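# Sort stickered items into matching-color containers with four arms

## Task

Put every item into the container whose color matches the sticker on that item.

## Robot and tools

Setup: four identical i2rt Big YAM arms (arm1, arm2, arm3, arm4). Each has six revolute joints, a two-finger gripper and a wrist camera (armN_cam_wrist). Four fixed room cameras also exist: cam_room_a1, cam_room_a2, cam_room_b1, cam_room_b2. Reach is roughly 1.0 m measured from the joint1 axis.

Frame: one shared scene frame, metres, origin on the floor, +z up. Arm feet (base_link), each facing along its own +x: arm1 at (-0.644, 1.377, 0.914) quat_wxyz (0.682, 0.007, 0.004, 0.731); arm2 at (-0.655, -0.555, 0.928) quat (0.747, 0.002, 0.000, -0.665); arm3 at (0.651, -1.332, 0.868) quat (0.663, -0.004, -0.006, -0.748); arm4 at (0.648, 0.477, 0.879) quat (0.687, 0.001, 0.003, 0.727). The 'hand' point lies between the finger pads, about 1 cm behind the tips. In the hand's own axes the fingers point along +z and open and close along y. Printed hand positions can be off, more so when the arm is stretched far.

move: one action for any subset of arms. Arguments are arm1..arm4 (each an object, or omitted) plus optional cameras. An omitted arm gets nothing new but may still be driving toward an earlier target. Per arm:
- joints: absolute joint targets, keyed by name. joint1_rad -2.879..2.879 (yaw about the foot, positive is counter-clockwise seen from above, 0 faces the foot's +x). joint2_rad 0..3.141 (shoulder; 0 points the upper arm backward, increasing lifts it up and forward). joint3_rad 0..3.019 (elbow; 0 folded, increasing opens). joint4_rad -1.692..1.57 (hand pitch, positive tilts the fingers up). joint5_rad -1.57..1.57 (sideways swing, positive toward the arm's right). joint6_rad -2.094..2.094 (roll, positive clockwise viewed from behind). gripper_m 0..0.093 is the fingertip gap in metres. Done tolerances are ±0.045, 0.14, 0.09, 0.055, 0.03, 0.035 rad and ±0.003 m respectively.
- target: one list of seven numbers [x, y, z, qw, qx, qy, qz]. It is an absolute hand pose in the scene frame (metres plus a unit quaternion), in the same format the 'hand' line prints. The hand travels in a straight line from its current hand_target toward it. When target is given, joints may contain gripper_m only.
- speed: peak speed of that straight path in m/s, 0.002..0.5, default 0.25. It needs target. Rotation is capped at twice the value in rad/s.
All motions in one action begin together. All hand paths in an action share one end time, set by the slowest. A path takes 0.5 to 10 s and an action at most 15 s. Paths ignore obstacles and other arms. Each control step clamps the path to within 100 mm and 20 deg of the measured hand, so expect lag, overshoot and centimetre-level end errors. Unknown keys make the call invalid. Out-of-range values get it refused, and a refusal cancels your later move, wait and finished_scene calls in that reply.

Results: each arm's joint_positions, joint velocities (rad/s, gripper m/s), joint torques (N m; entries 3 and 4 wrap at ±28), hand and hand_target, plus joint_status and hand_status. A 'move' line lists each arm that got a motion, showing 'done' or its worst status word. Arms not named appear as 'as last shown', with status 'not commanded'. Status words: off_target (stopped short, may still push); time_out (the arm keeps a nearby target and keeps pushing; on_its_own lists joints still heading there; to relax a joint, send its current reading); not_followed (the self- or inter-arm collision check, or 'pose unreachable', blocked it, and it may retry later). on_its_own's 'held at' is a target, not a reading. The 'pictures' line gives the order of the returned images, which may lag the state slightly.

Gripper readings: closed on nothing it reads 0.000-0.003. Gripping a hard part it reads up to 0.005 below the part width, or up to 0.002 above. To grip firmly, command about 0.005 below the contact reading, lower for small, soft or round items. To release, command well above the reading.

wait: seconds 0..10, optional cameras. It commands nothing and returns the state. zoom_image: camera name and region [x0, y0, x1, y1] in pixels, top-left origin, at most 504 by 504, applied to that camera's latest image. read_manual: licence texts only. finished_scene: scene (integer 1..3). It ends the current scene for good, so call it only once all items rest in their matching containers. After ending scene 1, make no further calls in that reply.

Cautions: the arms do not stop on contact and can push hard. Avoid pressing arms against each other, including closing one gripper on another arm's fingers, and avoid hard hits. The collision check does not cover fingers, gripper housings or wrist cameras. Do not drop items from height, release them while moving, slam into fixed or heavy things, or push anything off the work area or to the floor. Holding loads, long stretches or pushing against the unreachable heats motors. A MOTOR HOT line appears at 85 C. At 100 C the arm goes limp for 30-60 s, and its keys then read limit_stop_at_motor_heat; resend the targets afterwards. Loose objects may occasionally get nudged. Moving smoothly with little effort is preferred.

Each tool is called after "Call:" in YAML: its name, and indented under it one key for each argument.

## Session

Call:
move:
  arm1: {"joints":{"joint1_rad":1.48,"joint2_rad":0.9,"joint3_rad":1.4,"joint4_rad":-1.5,"joint5_rad":0,"joint6_rad":0}}
  arm2: {"joints":{"joint1_rad":-1.66,"joint2_rad":0.9,"joint3_rad":1.4,"joint4_rad":-1.5,"joint5_rad":0,"joint6_rad":0}}
  arm3: {"joints":{"joint1_rad":1.66,"joint2_rad":0.9,"joint3_rad":1.4,"joint4_rad":-1.5,"joint5_rad":0,"joint6_rad":0}}
  arm4: {"joints":{"joint1_rad":-1.6,"joint2_rad":0.9,"joint3_rad":1.4,"joint4_rad":-1.5,"joint5_rad":0,"joint6_rad":0}}

Scene clock: 1.93 s.
Joint torques (N m): arm1=[-1.38 -1.55 12.55 0.83 0.02 -0.05] | arm2=[0.44 -5.89 11.52 1.26 -0.04 -0.08] | arm3=[1.79 -4.78 11.38 0.68 0.1 -0.1] | arm4=[0.73 -4.66 9.87 0.49 0.05 0.17]
Motor temperatures (°C): arm1=[20 23 26 23 21 21 21] | arm2=[23 24 25 22 22 20 23] | arm3=[24 23 24 23 24 23 23] | arm4=[22 21 23 22 24 21 24]
Heat: arm1: hottest joint3_rad 26 °C; arm2: hottest joint3_rad 25 °C; arm3: hottest joint1_rad 24 °C; arm4: hottest joint5_rad 24 °C.
move: arm1 done; arm2 done; arm3 done; arm4 done
Joint velocities: within noise
arm1.joint_positions: joint1_rad=+1.475 joint2_rad=+0.902 joint3_rad=+1.375 joint4_rad=-1.491 joint5_rad=-0.001 joint6_rad=+0.007 gripper_m=+0.09398
arm1.joint_status: all done
arm1.hand: x=-0.9474 y=+1.3849 z=+1.3517 quat_wxyz=(-0.003, +0.960, -0.016, -0.280) (m; scene frame)
arm1.hand_target: x=-0.9454 y=+1.3833 z=+1.3626 quat_wxyz=(-0.004, +0.957, -0.010, -0.289) (m; scene frame)
arm1.hand_status: not commanded
arm2.joint_positions: joint1_rad=-1.657 joint2_rad=+0.912 joint3_rad=+1.389 joint4_rad=-1.486 joint5_rad=+0.000 joint6_rad=+0.015 gripper_m=+0.09400
arm2.joint_status: all done
arm2.hand: x=-0.9707 y=-0.5659 z=+1.3645 quat_wxyz=(-0.005, -0.961, -0.008, +0.276) (m; scene frame)
arm2.hand_target: x=-0.9647 y=-0.5648 z=+1.3713 quat_wxyz=(-0.002, -0.960, -0.014, +0.281) (m; scene frame)
arm2.hand_status: not commanded
arm3.joint_positions: joint1_rad=+1.650 joint2_rad=+0.910 joint3_rad=+1.370 joint4_rad=-1.492 joint5_rad=-0.001 joint6_rad=+0.006 gripper_m=+0.09398
arm3.joint_status: all done
arm3.hand: x=+0.9625 y=-1.3388 z=+1.2962 quat_wxyz=(-0.267, -0.021, -0.963, +0.011) (m; scene frame)
arm3.hand_target: x=+0.9592 y=-1.3357 z=+1.3116 quat_wxyz=(-0.282, -0.013, -0.959, +0.011) (m; scene frame)
arm3.hand_status: not commanded
arm4.joint_positions: joint1_rad=-1.598 joint2_rad=+0.909 joint3_rad=+1.378 joint4_rad=-1.488 joint5_rad=+0.000 joint6_rad=-0.013 gripper_m=+0.09398
arm4.joint_status: all done
arm4.hand: x=+0.9630 y=+0.4875 z=+1.3101 quat_wxyz=(-0.270, +0.021, -0.963, -0.001) (m; scene frame)
arm4.hand_target: x=+0.9588 y=+0.4868 z=+1.3215 quat_wxyz=(-0.279, +0.014, -0.960, -0.002) (m; scene frame)
arm4.hand_status: not commanded
pictures: arm1_cam_wrist, arm2_cam_wrist, arm3_cam_wrist, arm4_cam_wrist, cam_room_a1, cam_room_a2, cam_room_b1, cam_room_b2
Images, in order (width x height): arm1_cam_wrist 672x504, arm2_cam_wrist 672x504, arm3_cam_wrist 672x504, arm4_cam_wrist 672x504, cam_room_a1 672x504, cam_room_a2 672x504, cam_room_b1 672x504, cam_room_b2 672x504.

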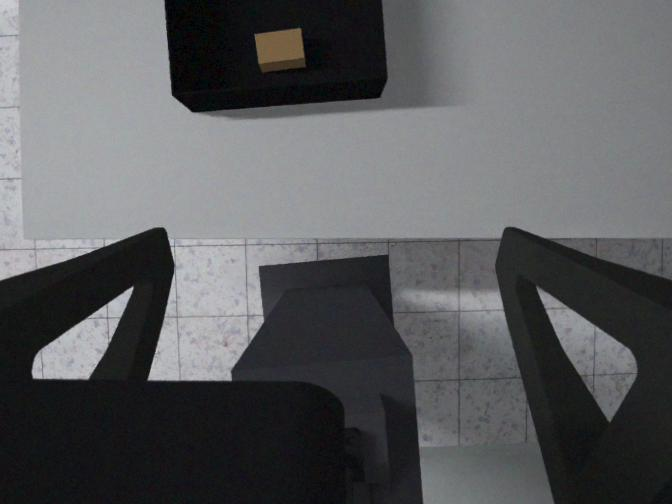

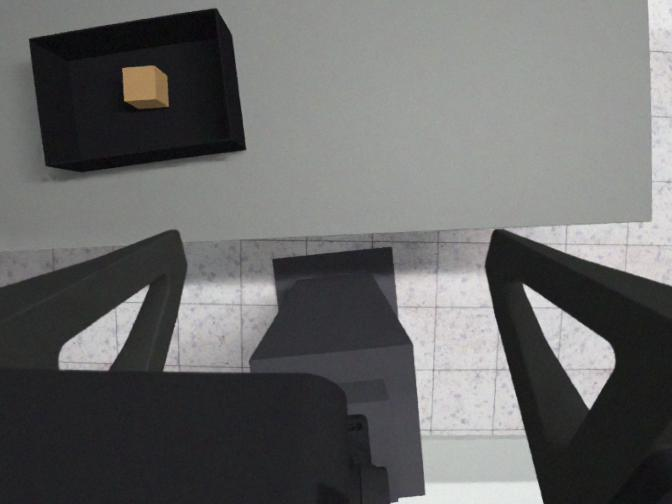

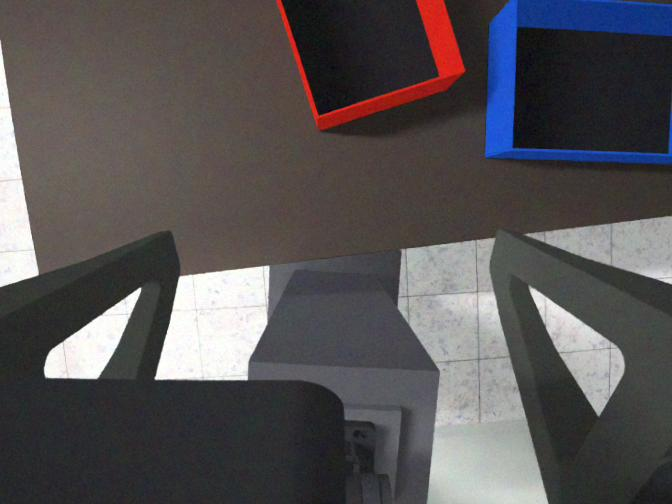

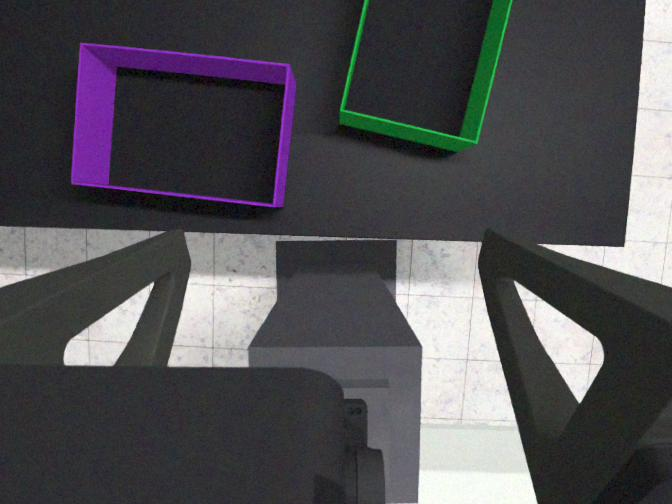

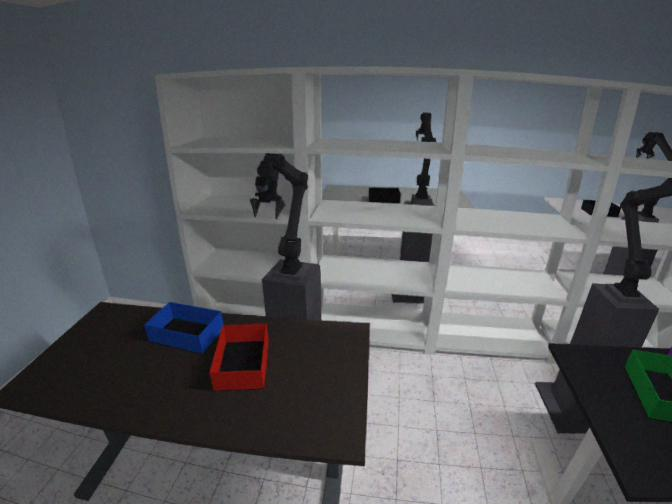

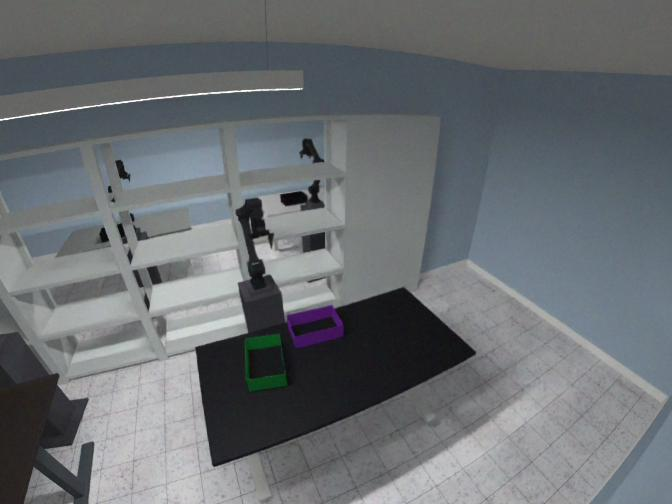

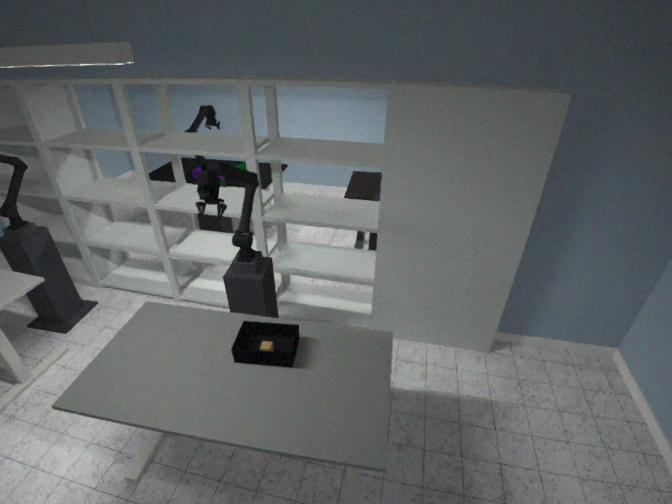

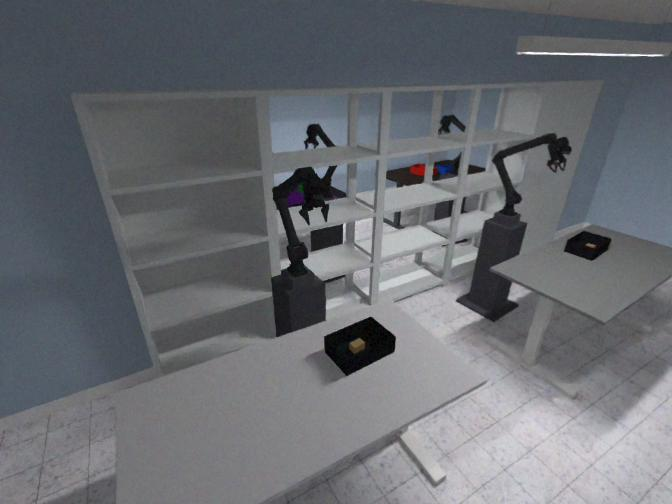

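Call:
move:
  arm1: {"target":[-1.235,1.317,0.93,0,0.998,0.061,0],"speed":0.5}
  arm2: {"target":[-1.225,-0.893,0.93,0,0.9998,0.017,0],"speed":0.5}
  cameras: ["arm1_cam_wrist","arm2_cam_wrist"]

Scene clock: 13.57 s.
Joint torques (N m): arm1=[-1.2 -17.38 13.46 -0.02 -0.05 -0.04] | arm2=[0.73 -23.59 13.91 0.08 -0.1 0.21] | arm3=[1.96 -4.84 11.37 0.75 0.11 -0.1] | arm4=[0.85 -4.78 9.98 0.36 0.09 0.15]
Motor temperatures (°C): arm1=[20 23 27 23 21 21 21] | arm2=[23 24 27 22 22 20 23] | arm3=[24 23 25 23 24 23 23] | arm4=[22 21 24 22 24 21 24]
Heat: arm1: hottest joint3_rad 27 °C; arm2: hottest joint3_rad 27 °C; arm3: hottest joint3_rad 25 °C; arm4: hottest joint3_rad 24 °C.
move: arm1 off_target; arm2 off_target
Joint velocities: within noise
arm1.joint_positions: joint1_rad=+1.594 joint2_rad=+2.071 joint3_rad=+1.522 joint4_rad=-1.091 joint5_rad=-0.002 joint6_rad=-0.013 gripper_m=+0.09398
arm1.joint_status: not commanded
arm1.hand: x=-1.2131 y=+1.3249 z=+0.9062 quat_wxyz=(-0.002, +0.998, +0.052, +0.027) (m; scene frame)
arm1.hand_target: x=-1.2338 y=+1.3171 z=+0.9305 quat_wxyz=(+0.000, +0.998, +0.061, +0.000) (m; scene frame)
arm1.hand_status: off_target (0.033 m and 3.2 deg from the pose sent, 0.515 m and 33.8 deg at the start)
arm2.joint_positions: joint1_rad=-1.153 joint2_rad=+2.211 joint3_rad=+1.797 joint4_rad=-1.181 joint5_rad=+0.001 joint6_rad=+0.486 gripper_m=+0.09400
arm2.joint_status: not commanded
arm2.hand: x=-1.2112 y=-0.8838 z=+0.9177 quat_wxyz=(+0.008, -1.000, -0.024, -0.012) (m; scene frame)
arm2.hand_target: x=-1.2242 y=-0.8927 z=+0.9302 quat_wxyz=(+0.000, -1.000, -0.017, +0.000) (m; scene frame)
arm2.hand_status: off_target (0.021 m and 1.8 deg from the pose sent, 0.600 m and 32.1 deg at the start)
arm3, arm4: as last shown
arm3.hand_target: x=+0.9592 y=-1.3357 z=+1.3117 quat_wxyz=(-0.282, -0.013, -0.959, +0.011) (m; scene frame)
pictures: arm1_cam_wrist, arm2_cam_wrist
Images, in order (width x height): arm1_cam_wrist 672x504, arm2_cam_wrist 672x504.

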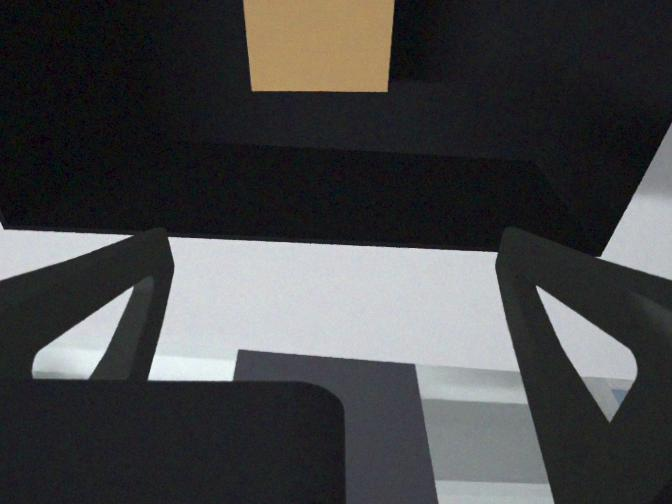

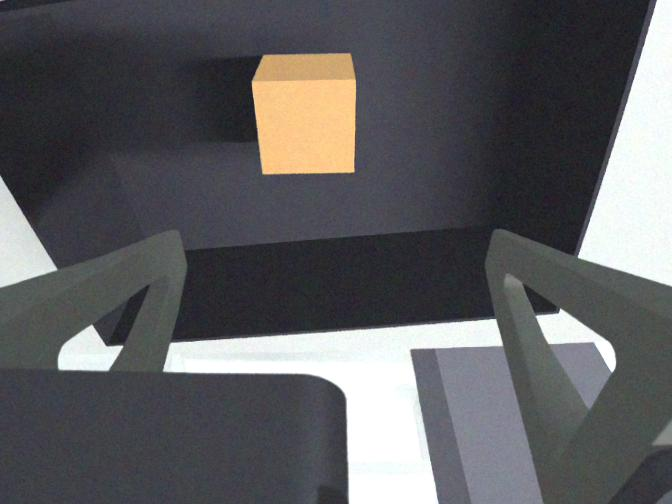

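Call:
move:
  arm1: {"target":[-1.255,1.317,0.81,0,0.998,0.061,0],"speed":0.4}
  arm2: {"target":[-1.21,-0.897,0.80,0,0.9998,0.017,0],"speed":0.4}
  cameras: ["arm1_cam_wrist","arm2_cam_wrist"]

Scene clock: 37.70 s.
Joint torques (N m): arm1=[-1.44 -20.48 11.44 0.7 -0.08 -0.05] | arm2=[1.49 -24.29 9.29 1.09 -0.11 0.21] | arm3=[1.96 -4.89 11.38 0.73 0.09 -0.11] | arm4=[0.21 -4.72 9.92 0.46 0.1 0.16]
Motor temperatures (°C): arm1=[20 24 29 23 21 21 21] | arm2=[23 25 32 22 22 20 23] | arm3=[24 23 28 23 24 23 23] | arm4=[22 21 27 22 24 21 24]
Heat: arm1: hottest joint3_rad 29 °C; arm2: hottest joint3_rad 32 °C; arm3: hottest joint3_rad 28 °C; arm4: hottest joint3_rad 27 °C.
move: arm1 off_target; arm2 done
Joint velocities: within noise
arm1.joint_positions: joint1_rad=+1.594 joint2_rad=+2.296 joint3_rad=+1.548 joint4_rad=-0.915 joint5_rad=-0.002 joint6_rad=-0.015 gripper_m=+0.09398
arm1.joint_status: not commanded
arm1.hand: x=-1.2246 y=+1.3243 z=+0.7853 quat_wxyz=(-0.002, +0.998, +0.054, +0.038) (m; scene frame)
arm1.hand_target: x=-1.2536 y=+1.3171 z=+0.8111 quat_wxyz=(+0.000, +0.998, +0.061, +0.000) (m; scene frame)
arm1.hand_status: off_target (0.040 m and 4.4 deg from the pose sent, 0.105 m and 3.3 deg at the start)
arm2.joint_positions: joint1_rad=-1.144 joint2_rad=+2.366 joint3_rad=+1.741 joint4_rad=-0.955 joint5_rad=+0.001 joint6_rad=+0.504 gripper_m=+0.09400
arm2.joint_status: not commanded
arm2.hand: x=-1.2087 y=-0.8893 z=+0.8018 quat_wxyz=(+0.004, -1.000, -0.020, -0.005) (m; scene frame)
arm2.hand_target: x=-1.2098 y=-0.8970 z=+0.8000 quat_wxyz=(+0.000, -1.000, -0.017, +0.000) (m; scene frame)
arm2.hand_status: done (0.008 m and 0.8 deg from the pose sent, 0.118 m and 1.8 deg at the start)
arm3, arm4: as last shown
pictures: arm1_cam_wrist, arm2_cam_wrist
Images, in order (width x height): arm1_cam_wrist 672x504, arm2_cam_wrist 672x504.

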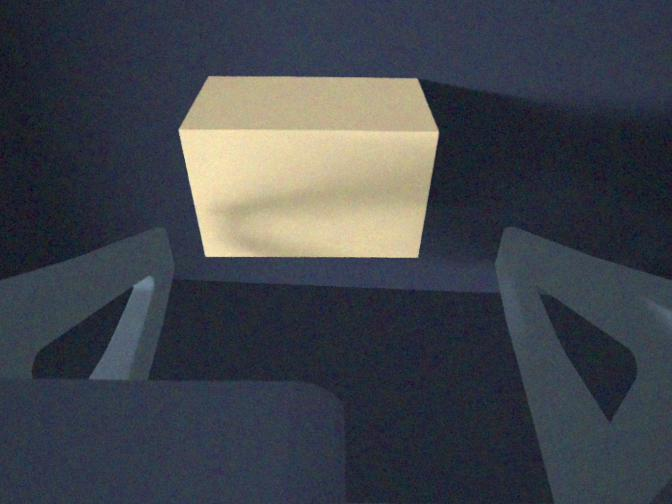

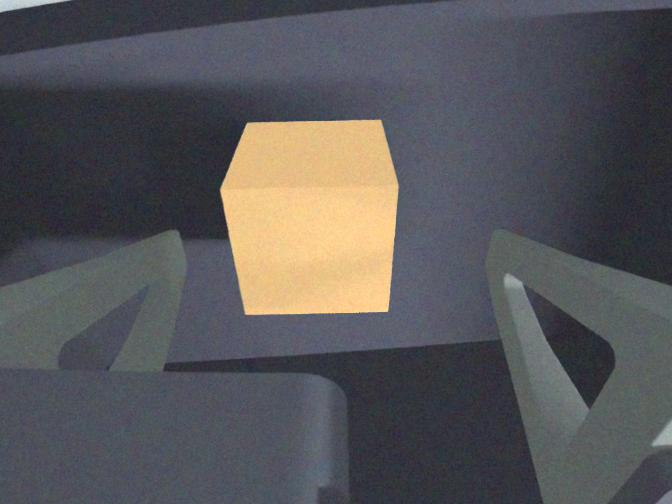

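Call:
move:
  arm1: {"target":[-1.272,1.309,0.762,0,0.998,0.061,0],"speed":0.2}
  arm2: {"target":[-1.232,-0.901,0.745,0,0.9998,0.017,0],"speed":0.2}
  cameras: ["arm1_cam_wrist","arm2_cam_wrist"]

Scene clock: 50.47 s.
Joint torques (N m): arm1=[-1.32 -18.67 11.32 0.62 -0.06 0.08] | arm2=[0.44 -23.41 12.05 0.85 -0.09 0.1] | arm3=[1.9 -4.78 11.38 0.77 0.09 -0.11] | arm4=[0.44 -4.72 9.91 0.43 0.09 0.19]
Motor temperatures (°C): arm1=[20 24 30 23 21 21 21] | arm2=[23 25 31 22 22 20 23] | arm3=[24 23 29 23 24 23 23] | arm4=[22 21 28 22 24 21 24]
Heat: arm1: hottest joint3_rad 30 °C; arm2: hottest joint3_rad 31 °C; arm3: hottest joint3_rad 29 °C; arm4: hottest joint3_rad 28 °C.
move: arm1 off_target; arm2 off_target
Joint velocities: within noise
arm1.joint_positions: joint1_rad=+1.600 joint2_rad=+2.387 joint3_rad=+1.631 joint4_rad=-0.873 joint5_rad=-0.003 joint6_rad=-0.015 gripper_m=+0.09398
arm1.joint_status: not commanded
arm1.hand: x=-1.2509 y=+1.3182 z=+0.7540 quat_wxyz=(-0.002, +0.998, +0.057, +0.022) (m; scene frame)
arm1.hand_target: x=-1.2713 y=+1.3091 z=+0.7627 quat_wxyz=(+0.000, +0.998, +0.061, +0.000) (m; scene frame)
arm1.hand_status: off_target (0.024 m and 2.5 deg from the pose sent, 0.055 m and 4.4 deg at the start)
arm2.joint_positions: joint1_rad=-1.144 joint2_rad=+2.487 joint3_rad=+1.815 joint4_rad=-0.922 joint5_rad=+0.001 joint6_rad=+0.504 gripper_m=+0.09400
arm2.joint_status: not commanded
arm2.hand: x=-1.2166 y=-0.8940 z=+0.7471 quat_wxyz=(+0.008, -1.000, -0.020, -0.011) (m; scene frame)
arm2.hand_target: x=-1.2313 y=-0.9007 z=+0.7454 quat_wxyz=(+0.000, -1.000, -0.017, +0.000) (m; scene frame)
arm2.hand_status: off_target (0.017 m and 1.6 deg from the pose sent, 0.063 m and 0.8 deg at the start)
arm3, arm4: as last shown
pictures: arm1_cam_wrist, arm2_cam_wrist
Images, in order (width x height): arm1_cam_wrist 672x504, arm2_cam_wrist 672x504.

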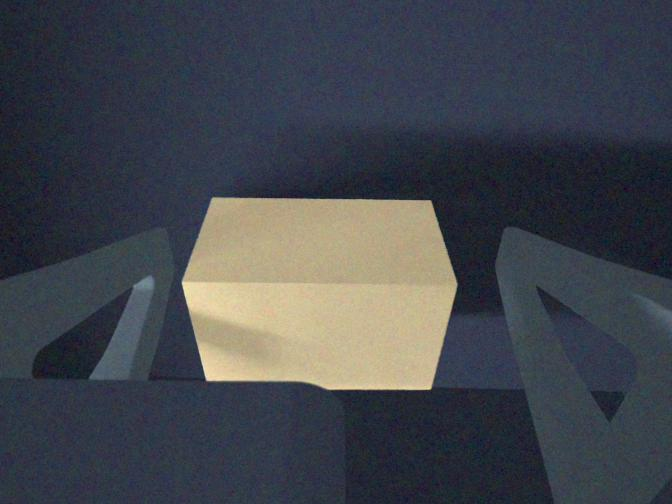

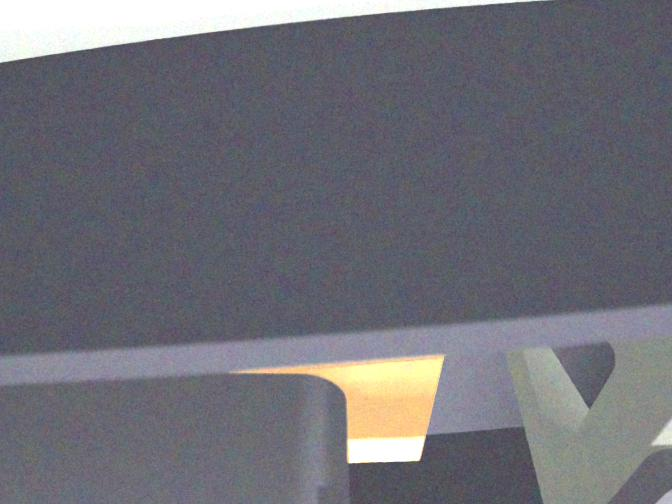

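Call:
move:
  arm1: {"joints":{"gripper_m":0.045}}
  arm2: {"target":[-1.222,-0.901,0.775,0,0.9998,0.017,0],"speed":0.2}
  cameras: ["arm1_cam_wrist","arm2_cam_wrist","cam_room_b1","cam_room_b2"]

Call:
zoom_image:
  camera: "arm2_cam_wrist"
  region: [168, 0, 671, 503]

Scene clock: 66.40 s.
Joint torques (N m): arm1=[-0.73 -19.08 11.45 0.58 0 0.04] | arm2=[1.14 -26.52 8.28 0.2 -0.08 0.17] | arm3=[1.96 -4.78 11.4 0.77 0.1 -0.11] | arm4=[0.73 -4.78 9.96 0.43 0.09 0.17]
Motor temperatures (°C): arm1=[20 26 32 23 21 21 21] | arm2=[23 26 31 22 22 20 23] | arm3=[24 23 29 23 24 23 23] | arm4=[22 21 29 22 24 21 24]
Heat: arm1: hottest joint3_rad 32 °C; arm2: hottest joint3_rad 31 °C; arm3: hottest joint3_rad 29 °C; arm4: hottest joint3_rad 29 °C.
move: arm1 off_target; arm2 done
Joint velocities: within noise
arm1.joint_positions: joint1_rad=+1.601 joint2_rad=+2.387 joint3_rad=+1.631 joint4_rad=-0.873 joint5_rad=-0.003 joint6_rad=-0.015 gripper_m=+0.06794
arm1.joint_status: gripper_m off_target (ended at +0.06797, target +0.04500)
arm1.hand: x=-1.2509 y=+1.3178 z=+0.7540 quat_wxyz=(-0.001, +0.998, +0.057, +0.022) (m; scene frame)
arm1.hand_target: x=-1.2712 y=+1.3089 z=+0.7627 quat_wxyz=(+0.000, +0.998, +0.061, +0.000) (m; scene frame)
arm1.hand_status: not commanded
arm2.joint_positions: joint1_rad=-1.144 joint2_rad=+2.451 joint3_rad=+1.815 joint4_rad=-0.924 joint5_rad=+0.001 joint6_rad=+0.504 gripper_m=+0.09400
arm2.joint_status: not commanded
arm2.hand: x=-1.2255 y=-0.8994 z=+0.7701 quat_wxyz=(-0.001, -1.000, -0.020, +0.004) (m; scene frame)
arm2.hand_target: x=-1.2220 y=-0.9011 z=+0.7749 quat_wxyz=(+0.000, -1.000, -0.017, +0.000) (m; scene frame)
arm2.hand_status: done (0.006 m and 0.6 deg from the pose sent, 0.029 m and 1.6 deg at the start)
arm3, arm4: as last shown
pictures: arm1_cam_wrist, arm2_cam_wrist, cam_room_b1, cam_room_b2
Images, in order (width x height): arm1_cam_wrist 672x504, arm2_cam_wrist 672x504, cam_room_b1 672x504, cam_room_b2 672x504.

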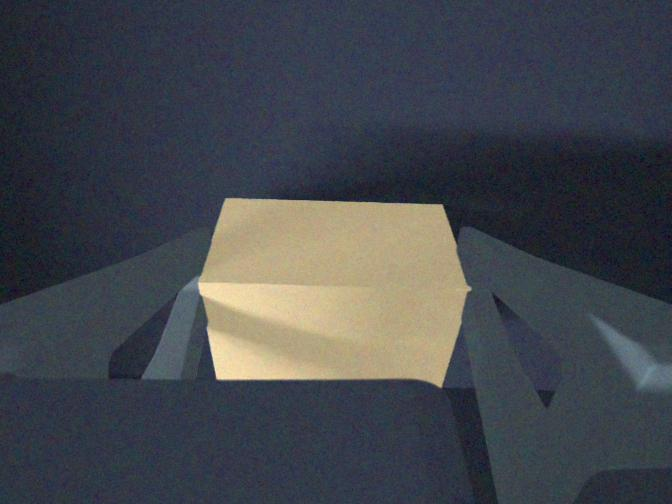

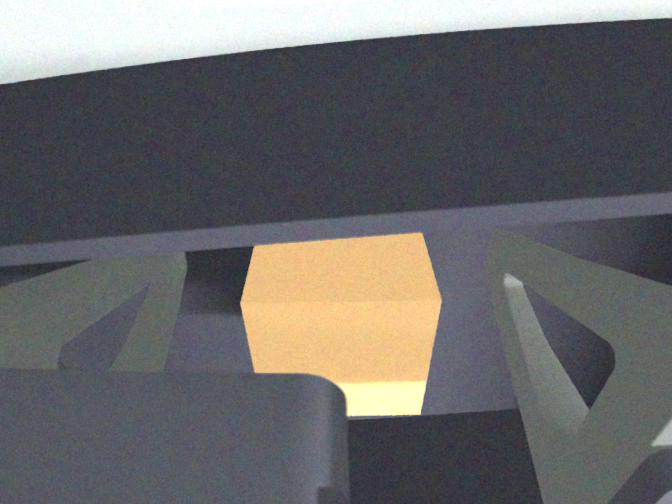

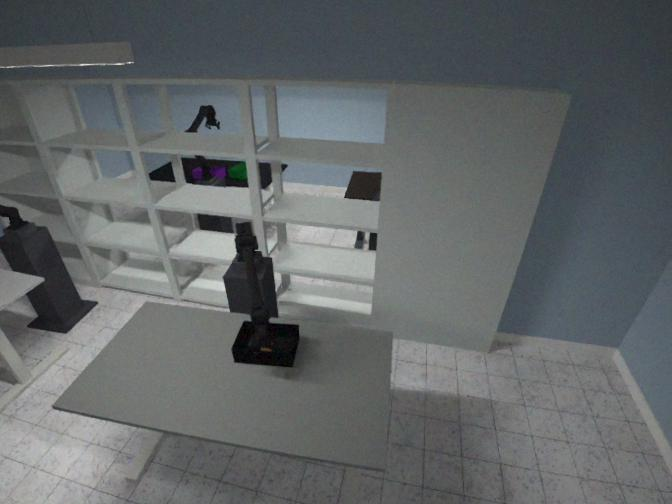

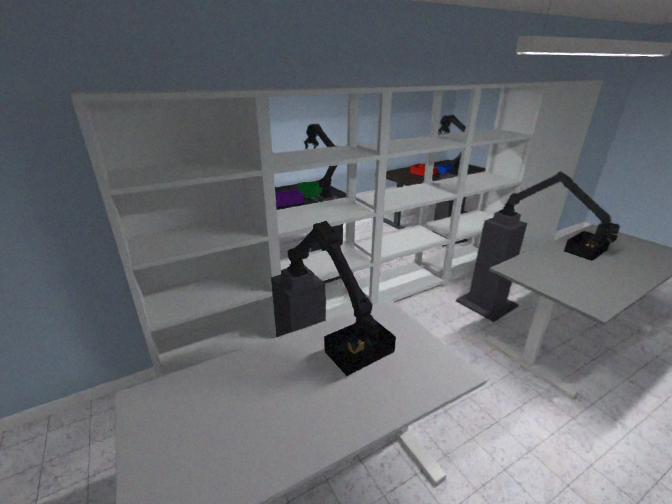

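Scaled by 1.002.

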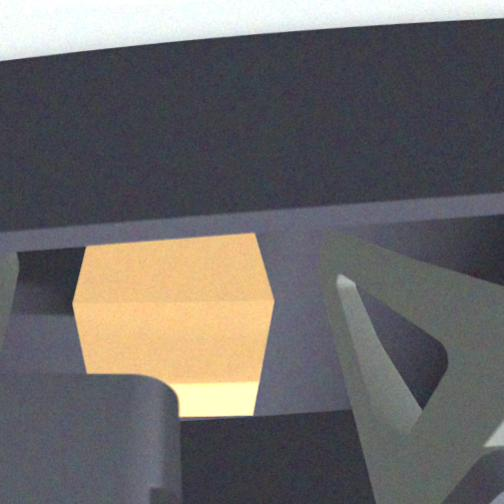

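Call:
move:
  arm1: {"target":[-1.17,1.317,1.02,0,0.998,0.061,0],"speed":0.45}
  arm2: {"target":[-1.216,-0.901,0.746,0,0.9998,0.017,0],"speed":0.1}
  cameras: ["arm1_cam_wrist","arm2_cam_wrist"]

Call:
move:
  arm2: {"joints":{"gripper_m":0.03}}
  cameras: ["arm2_cam_wrist","cam_room_b1","cam_room_b2"]

Call:
zoom_image:
  camera: "cam_room_b2"
  region: [540, 160, 672, 260]

Scene clock: 73.37 s.
Joint torques (N m): arm1=[-0.44 -13.33 10.15 0.14 -0.03 0.09] | arm2=[1.55 -23.18 7.54 1.24 -0.07 0.21] | arm3=[2.02 -4.89 11.37 0.73 0.1 -0.11] | arm4=[0.79 -4.78 9.91 0.53 0.09 0.16]
Motor temperatures (°C): arm1=[20 26 32 23 21 21 21] | arm2=[23 26 31 22 22 20 23] | arm3=[24 23 30 23 24 23 23] | arm4=[22 21 29 22 24 21 24]
Heat: arm1: hottest joint3_rad 32 °C; arm2: hottest joint3_rad 31 °C; arm3: hottest joint3_rad 30 °C; arm4: hottest joint3_rad 29 °C.
move: arm1 done; arm2 off_target
Joint velocities: within noise
arm1.joint_positions: joint1_rad=+1.603 joint2_rad=+1.803 joint3_rad=+1.444 joint4_rad=-1.212 joint5_rad=-0.003 joint6_rad=-0.015 gripper_m=+0.06794
arm1.joint_status: not commanded
arm1.hand: x=-1.1719 y=+1.3233 z=+1.0232 quat_wxyz=(+0.000, +0.998, +0.058, -0.007) (m; scene frame)
arm1.hand_target: x=-1.1700 y=+1.3171 z=+1.0202 quat_wxyz=(+0.000, +0.998, +0.061, +0.000) (m; scene frame)
arm1.hand_status: done (0.007 m and 0.9 deg from the pose sent, 0.278 m and 2.5 deg at the start)
arm2.joint_positions: joint1_rad=-1.144 joint2_rad=+2.451 joint3_rad=+1.807 joint4_rad=-0.897 joint5_rad=+0.001 joint6_rad=+0.504 gripper_m=+0.09400
arm2.joint_status: not commanded
arm2.hand: x=-1.2281 y=-0.9010 z=+0.7679 quat_wxyz=(-0.005, -1.000, -0.020, +0.012) (m; scene frame)
arm2.hand_target: x=-1.2155 y=-0.9006 z=+0.7465 quat_wxyz=(+0.000, -1.000, -0.017, +0.000) (m; scene frame)
arm2.hand_status: off_target (0.025 m and 1.5 deg from the pose sent, 0.026 m and 0.6 deg at the start)
arm3, arm4: as last shown
pictures: arm1_cam_wrist, arm2_cam_wrist
Images, in order (width x height): arm1_cam_wrist 672x504, arm2_cam_wrist 672x504.

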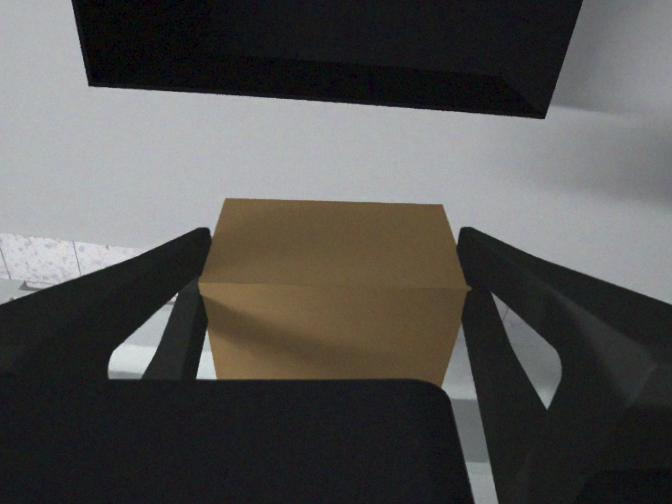

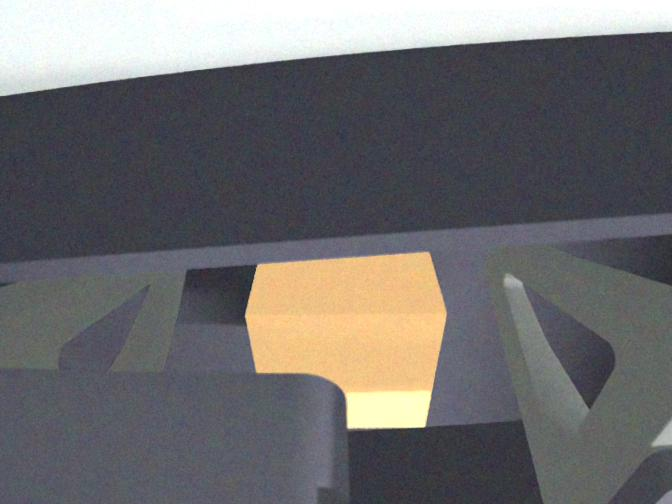

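Scene clock: 74.00 s.
Joint torques (N m): arm1=[-0.73 -13.68 10.14 0.12 0 0.09] | arm2=[1.55 -23.18 7.53 1.28 -0.05 0.19] | arm3=[1.85 -4.95 11.38 0.75 0.1 -0.11] | arm4=[0.32 -5.01 9.95 0.53 0.08 0.18]
Motor temperatures (°C): arm1=[20 26 32 23 21 21 21] | arm2=[23 26 31 22 22 20 23] | arm3=[24 23 30 23 24 23 23] | arm4=[22 21 29 22 24 21 24]
Heat: arm1: hottest joint3_rad 32 °C; arm2: hottest joint3_rad 31 °C; arm3: hottest joint3_rad 30 °C; arm4: hottest joint3_rad 29 °C.
move: arm2 off_target
Joint velocities: within noise
arm1, arm3, arm4: as last shown
arm2.joint_positions: joint1_rad=-1.144 joint2_rad=+2.451 joint3_rad=+1.807 joint4_rad=-0.897 joint5_rad=+0.000 joint6_rad=+0.506 gripper_m=+0.05217
arm2.joint_status: gripper_m off_target (ended at +0.05219, target +0.03000)
arm2.hand: x=-1.2282 y=-0.9011 z=+0.7679 quat_wxyz=(-0.006, -1.000, -0.019, +0.012) (m; scene frame)
arm2.hand_target: x=-1.2156 y=-0.9006 z=+0.7465 quat_wxyz=(+0.000, -1.000, -0.017, +0.000) (m; scene frame)
arm2.hand_status: not commanded
pictures: arm2_cam_wrist, cam_room_b1, cam_room_b2
Images, in order (width x height): arm2_cam_wrist 672x504, cam_room_b1 672x504, cam_room_b2 672x504.

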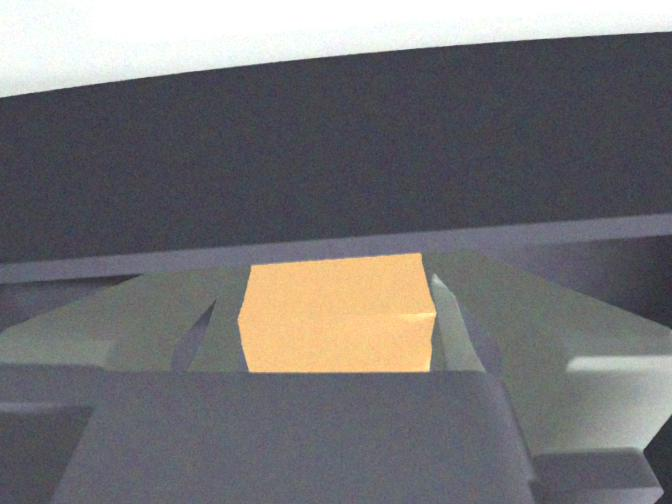

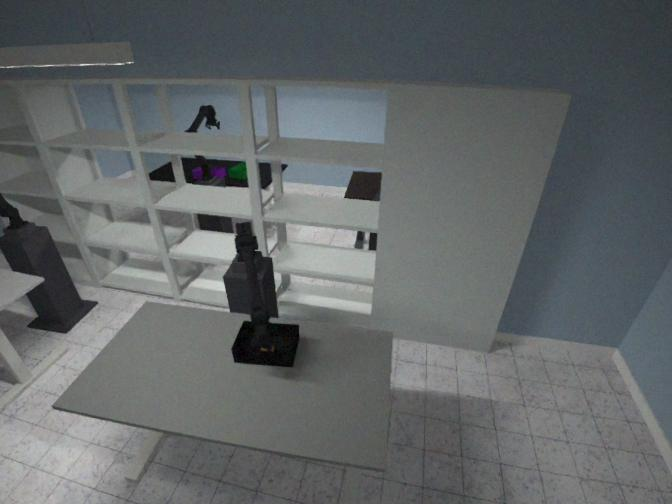

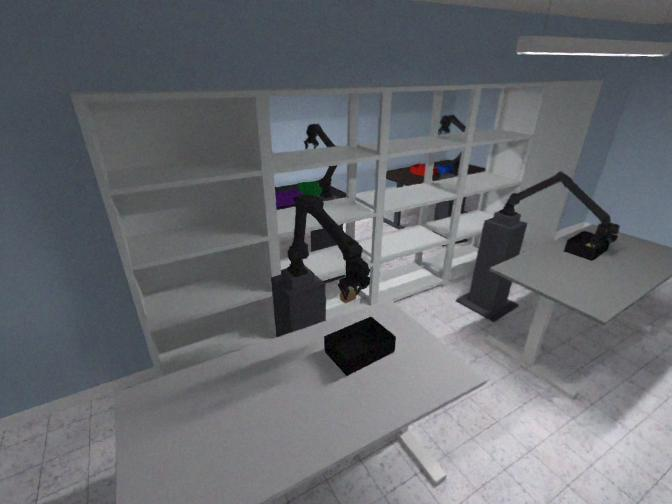

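Scaled by 3.818.

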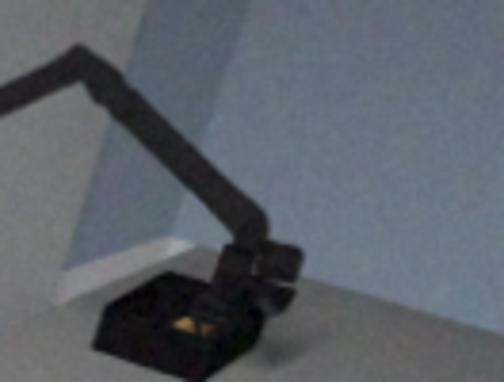

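Call:
move:
  arm2: {"joints":{"gripper_m":0.09}}
  arm1: {"joints":{"joint1_rad":-2.247,"joint2_rad":0.5,"joint3_rad":0.95,"joint4_rad":-0.75,"joint5_rad":0,"joint6_rad":0}}
  cameras: ["arm1_cam_wrist"]

Call:
move:
  arm2: {"target":[-1.212,-0.901,0.73,0,0.9998,0.017,0],"speed":0.15}
  arm1: {"target":[-0.31,1.145,1.22,0.568,0.242,0.767,-0.179],"speed":0.4}
  arm4: {"joints":{"joint1_rad":0.93,"joint2_rad":0.45,"joint3_rad":1.0,"joint4_rad":-0.75,"joint5_rad":0,"joint6_rad":0}}
  cameras: ["arm1_cam_wrist","arm2_cam_wrist","arm4_cam_wrist"]

Call:
zoom_image:
  camera: "arm4_cam_wrist"
  region: [168, 0, 671, 503]

Scene clock: 85.67 s.
Joint torques (N m): arm1=[-2.9 2.43 11.79 2.18 -0.04 0.1] | arm2=[1.44 -23.18 7.56 1.28 -0.05 0.19] | arm3=[1.85 -4.95 11.4 0.75 0.1 -0.1] | arm4=[0.44 -4.89 9.95 0.36 0.1 0.15]
Motor temperatures (°C): arm1=[20 26 32 23 21 21 22] | arm2=[23 27 30 22 22 20 23] | arm3=[24 23 30 23 24 23 23] | arm4=[22 21 30 22 24 21 24]
Heat: arm1: hottest joint3_rad 32 °C; arm2: hottest joint3_rad 30 °C; arm3: hottest joint3_rad 30 °C; arm4: hottest joint3_rad 30 °C.
move: arm1 done; arm2 done
Joint velocities: within noise
arm1.joint_positions: joint1_rad=-2.241 joint2_rad=+0.504 joint3_rad=+0.943 joint4_rad=-0.759 joint5_rad=+0.002 joint6_rad=-0.005 gripper_m=+0.06801
arm1.joint_status: all done
arm1.hand: x=-0.3861 y=+1.2033 z=+1.3668 quat_wxyz=(-0.552, -0.238, -0.779, +0.176) (m; scene frame)
arm1.hand_target: x=-0.3879 y=+1.2027 z=+1.3739 quat_wxyz=(-0.560, -0.240, -0.773, +0.178) (m; scene frame)
arm1.hand_status: not commanded
arm2.joint_positions: joint1_rad=-1.144 joint2_rad=+2.451 joint3_rad=+1.807 joint4_rad=-0.897 joint5_rad=+0.000 joint6_rad=+0.507 gripper_m=+0.08992
arm2.joint_status: all done
arm2.hand: x=-1.2282 y=-0.9011 z=+0.7679 quat_wxyz=(-0.006, -1.000, -0.019, +0.012) (m; scene frame)
arm2.hand_target: x=-1.2156 y=-0.9006 z=+0.7465 quat_wxyz=(+0.000, -1.000, -0.017, +0.000) (m; scene frame)
arm2.hand_status: not commanded
arm3, arm4: as last shown
pictures: arm1_cam_wrist
Images, in order (width x height): arm1_cam_wrist 672x504.

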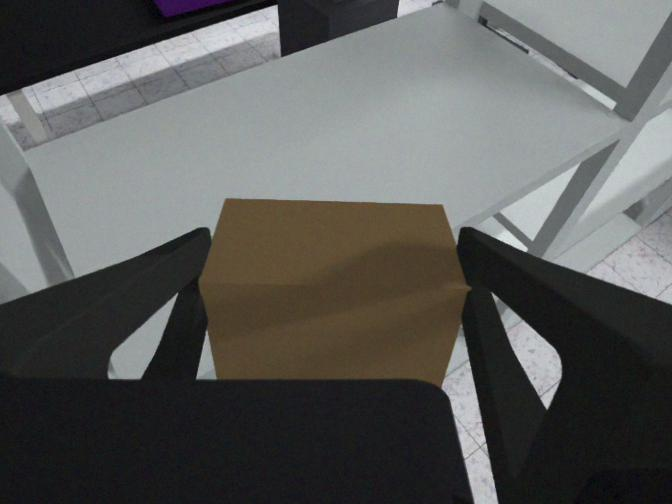

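Scene clock: 87.83 s.
Joint torques (N m): arm1=[-2.78 -2.08 13.78 2.65 -0.03 0.15] | arm2=[1.44 -22.01 7.47 1.32 -0.05 0.22] | arm3=[1.85 -4.89 11.37 0.7 0.1 -0.1] | arm4=[1.08 2.43 8.55 2.22 0.11 0.16]
Motor temperatures (°C): arm1=[20 26 32 23 21 21 22] | arm2=[23 27 30 22 22 20 23] | arm3=[24 23 30 23 24 23 23] | arm4=[22 21 30 22 24 21 24]
Heat: arm1: hottest joint3_rad 32 °C; arm2: hottest joint3_rad 30 °C; arm3: hottest joint3_rad 30 °C; arm4: hottest joint3_rad 30 °C.
move: arm1 off_target; arm2 off_target; arm4 done
Joint velocities: within noise
arm1.joint_positions: joint1_rad=-2.243 joint2_rad=+0.742 joint3_rad=+0.572 joint4_rad=-0.166 joint5_rad=-0.003 joint6_rad=-0.002 gripper_m=+0.06801
arm1.joint_status: not commanded
arm1.hand: x=-0.3104 y=+1.1502 z=+1.1984 quat_wxyz=(-0.547, -0.240, -0.784, +0.172) (m; scene frame)
arm1.hand_target: x=-0.3105 y=+1.1454 z=+1.2199 quat_wxyz=(-0.567, -0.242, -0.767, +0.179) (m; scene frame)
arm1.hand_status: off_target (0.022 m and 3.2 deg from the pose sent, 0.175 m and 2.4 deg at the start)
arm2.joint_positions: joint1_rad=-1.141 joint2_rad=+2.458 joint3_rad=+1.797 joint4_rad=-0.868 joint5_rad=+0.000 joint6_rad=+0.507 gripper_m=+0.08993
arm2.joint_status: not commanded
arm2.hand: x=-1.2275 y=-0.9028 z=+0.7605 quat_wxyz=(-0.009, -1.000, -0.020, +0.017) (m; scene frame)
arm2.hand_target: x=-1.2112 y=-0.9003 z=+0.7311 quat_wxyz=(+0.000, -1.000, -0.017, +0.000) (m; scene frame)
arm2.hand_status: off_target (0.034 m and 2.2 deg from the pose sent, 0.041 m and 1.5 deg at the start)
arm3.joint_positions: joint1_rad=+1.650 joint2_rad=+0.910 joint3_rad=+1.370 joint4_rad=-1.492 joint5_rad=-0.001 joint6_rad=+0.006 gripper_m=+0.09398
arm3.joint_status: not commanded
arm3.hand: x=+0.9625 y=-1.3388 z=+1.2962 quat_wxyz=(-0.267, -0.021, -0.963, +0.011) (m; scene frame)
arm3.hand_target: x=+0.9592 y=-1.3357 z=+1.3117 quat_wxyz=(-0.282, -0.013, -0.959, +0.011) (m; scene frame)
arm3.hand_status: not commanded
arm4.joint_positions: joint1_rad=+0.927 joint2_rad=+0.445 joint3_rad=+0.999 joint4_rad=-0.771 joint5_rad=-0.001 joint6_rad=-0.012 gripper_m=+0.09401
arm4.joint_status: all done
arm4.hand: x=+0.4204 y=+0.6323 z=+1.3821 quat_wxyz=(-0.183, +0.746, -0.222, -0.600) (m; scene frame)
arm4.hand_target: x=+0.4177 y=+0.6334 z=+1.3865 quat_wxyz=(-0.181, +0.740, -0.224, -0.608) (m; scene frame)
arm4.hand_status: not commanded
pictures: arm1_cam_wrist, arm2_cam_wrist, arm4_cam_wrist
Images, in order (width x height): arm1_cam_wrist 672x504, arm2_cam_wrist 672x504, arm4_cam_wrist 672x504.

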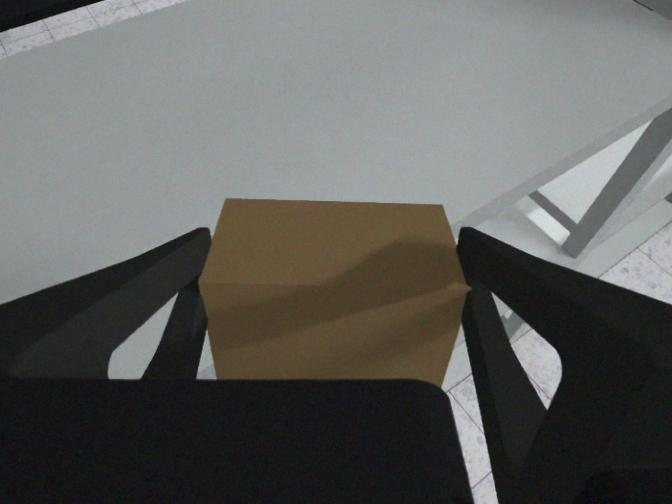

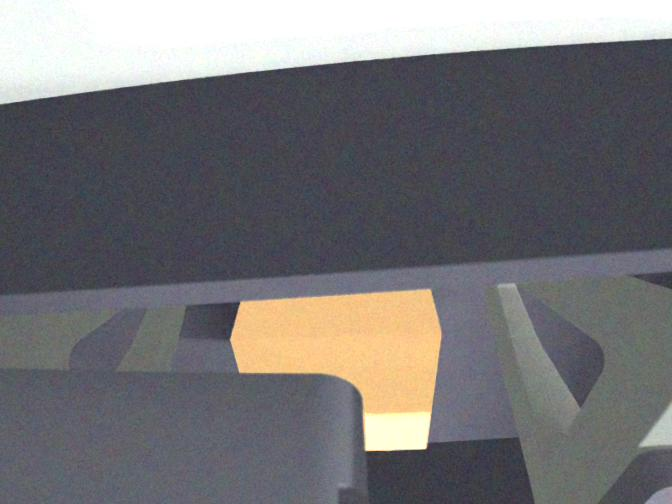

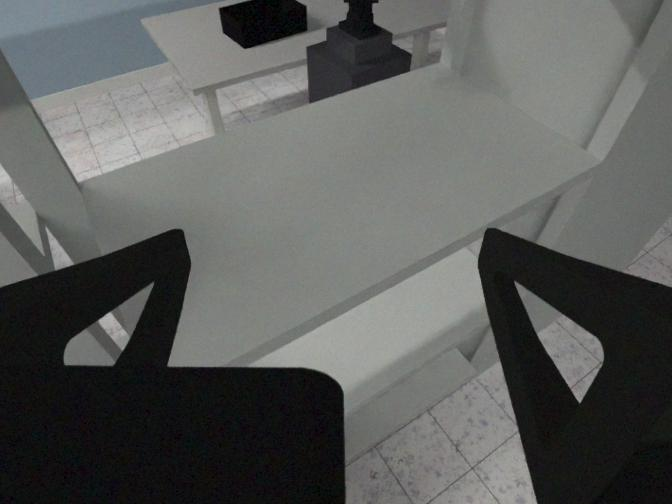

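Scaled by 1.002.

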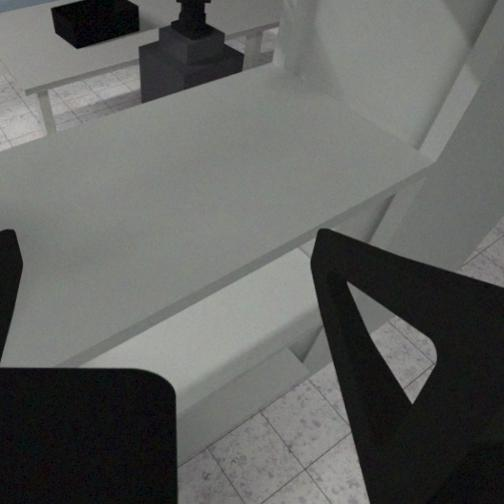

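Call:
move:
  arm2: {"target":[-1.205,-0.901,0.81,-0.003,0.988,0.017,-0.156],"speed":0.3}
  arm1: {"target":[0,0.93,1.13,0.568,0.242,0.767,-0.179],"speed":0.35}
  cameras: ["arm2_cam_wrist","arm4_cam_wrist","cam_room_b1"]

Call:
zoom_image:
  camera: "arm4_cam_wrist"
  region: [200, 50, 450, 250]

Call:
zoom_image:
  camera: "cam_room_b1"
  region: [216, 300, 316, 380]

Scene clock: 103.37 s.
Joint torques (N m): arm1=[-2.43 -16.32 16.58 1.83 0.12 0.14] | arm2=[1.55 -24.18 7.15 1.84 0.35 0.22] | arm3=[1.79 -4.95 11.38 0.76 0.1 -0.11] | arm4=[0.79 2.26 8.69 2.15 0.14 0.18]
Motor temperatures (°C): arm1=[20 25 33 23 21 21 22] | arm2=[23 28 30 22 22 20 23] | arm3=[24 23 31 23 24 23 23] | arm4=[22 21 32 22 24 21 24]
Heat: arm1: hottest joint3_rad 33 °C; arm2: hottest joint3_rad 30 °C; arm3: hottest joint3_rad 31 °C; arm4: hottest joint3_rad 32 °C.
move: arm1 off_target; arm2 done
Joint velocities: within noise
arm1.joint_positions: joint1_rad=-2.243 joint2_rad=+1.877 joint3_rad=+1.333 joint4_rad=+0.201 joint5_rad=-0.002 joint6_rad=-0.001 gripper_m=+0.06801
arm1.joint_status: not commanded
arm1.hand: x=-0.0140 y=+0.9447 z=+1.0929 quat_wxyz=(-0.544, -0.242, -0.785, +0.172) (m; scene frame)
arm1.hand_target: x=-0.0027 y=+0.9317 z=+1.1303 quat_wxyz=(-0.568, -0.242, -0.766, +0.179) (m; scene frame)
arm1.hand_status: off_target (0.042 m and 3.6 deg from the pose sent, 0.387 m and 3.2 deg at the start)
arm2.joint_positions: joint1_rad=-1.088 joint2_rad=+2.252 joint3_rad=+1.488 joint4_rad=-0.559 joint5_rad=+0.172 joint6_rad=+0.537 gripper_m=+0.08993
arm2.joint_status: not commanded
arm2.hand: x=-1.2078 y=-0.8966 z=+0.8059 quat_wxyz=(+0.007, -0.989, -0.021, +0.149) (m; scene frame)
arm2.hand_target: x=-1.2051 y=-0.9009 z=+0.8101 quat_wxyz=(+0.003, -0.988, -0.017, +0.156) (m; scene frame)
arm2.hand_status: done (0.007 m and 1.0 deg from the pose sent, 0.054 m and 16.0 deg at the start)
arm3, arm4: as last shown
pictures: arm2_cam_wrist, arm4_cam_wrist, cam_room_b1
Images, in order (width x height): arm2_cam_wrist 672x504, arm4_cam_wrist 672x504, cam_room_b1 672x504.

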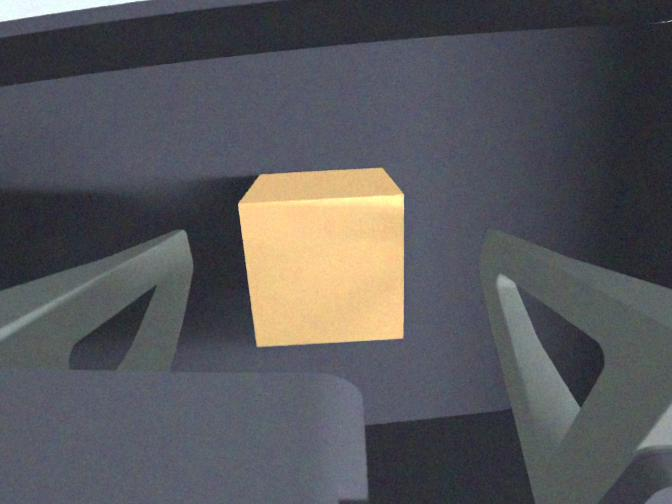

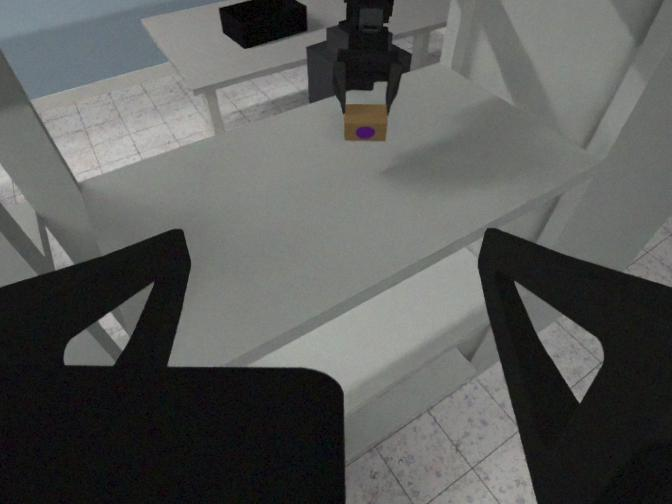

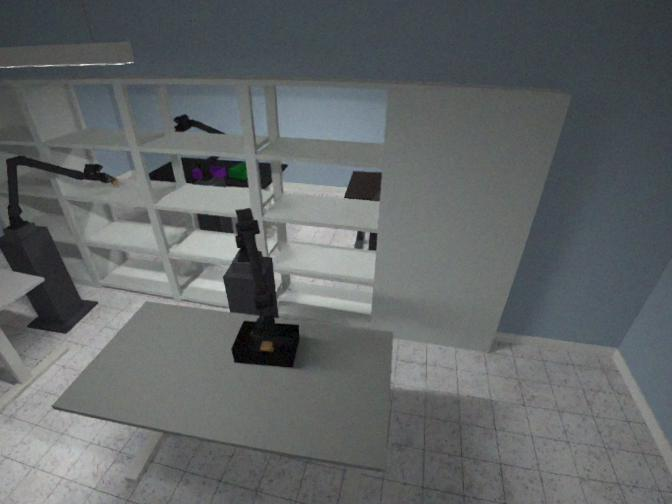

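Scaled by 2.016.

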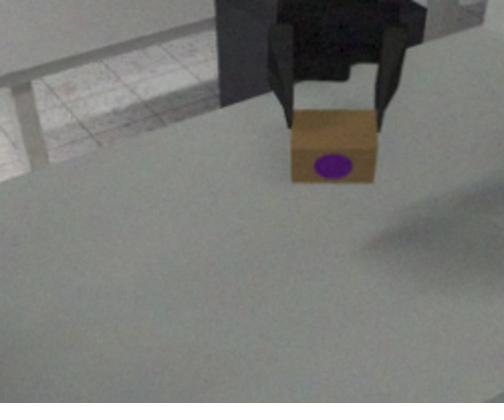

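Scaled by 5.040.

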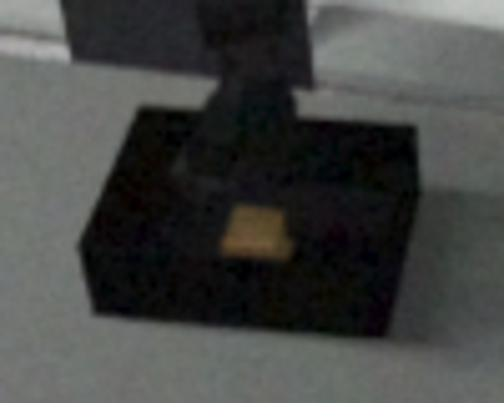

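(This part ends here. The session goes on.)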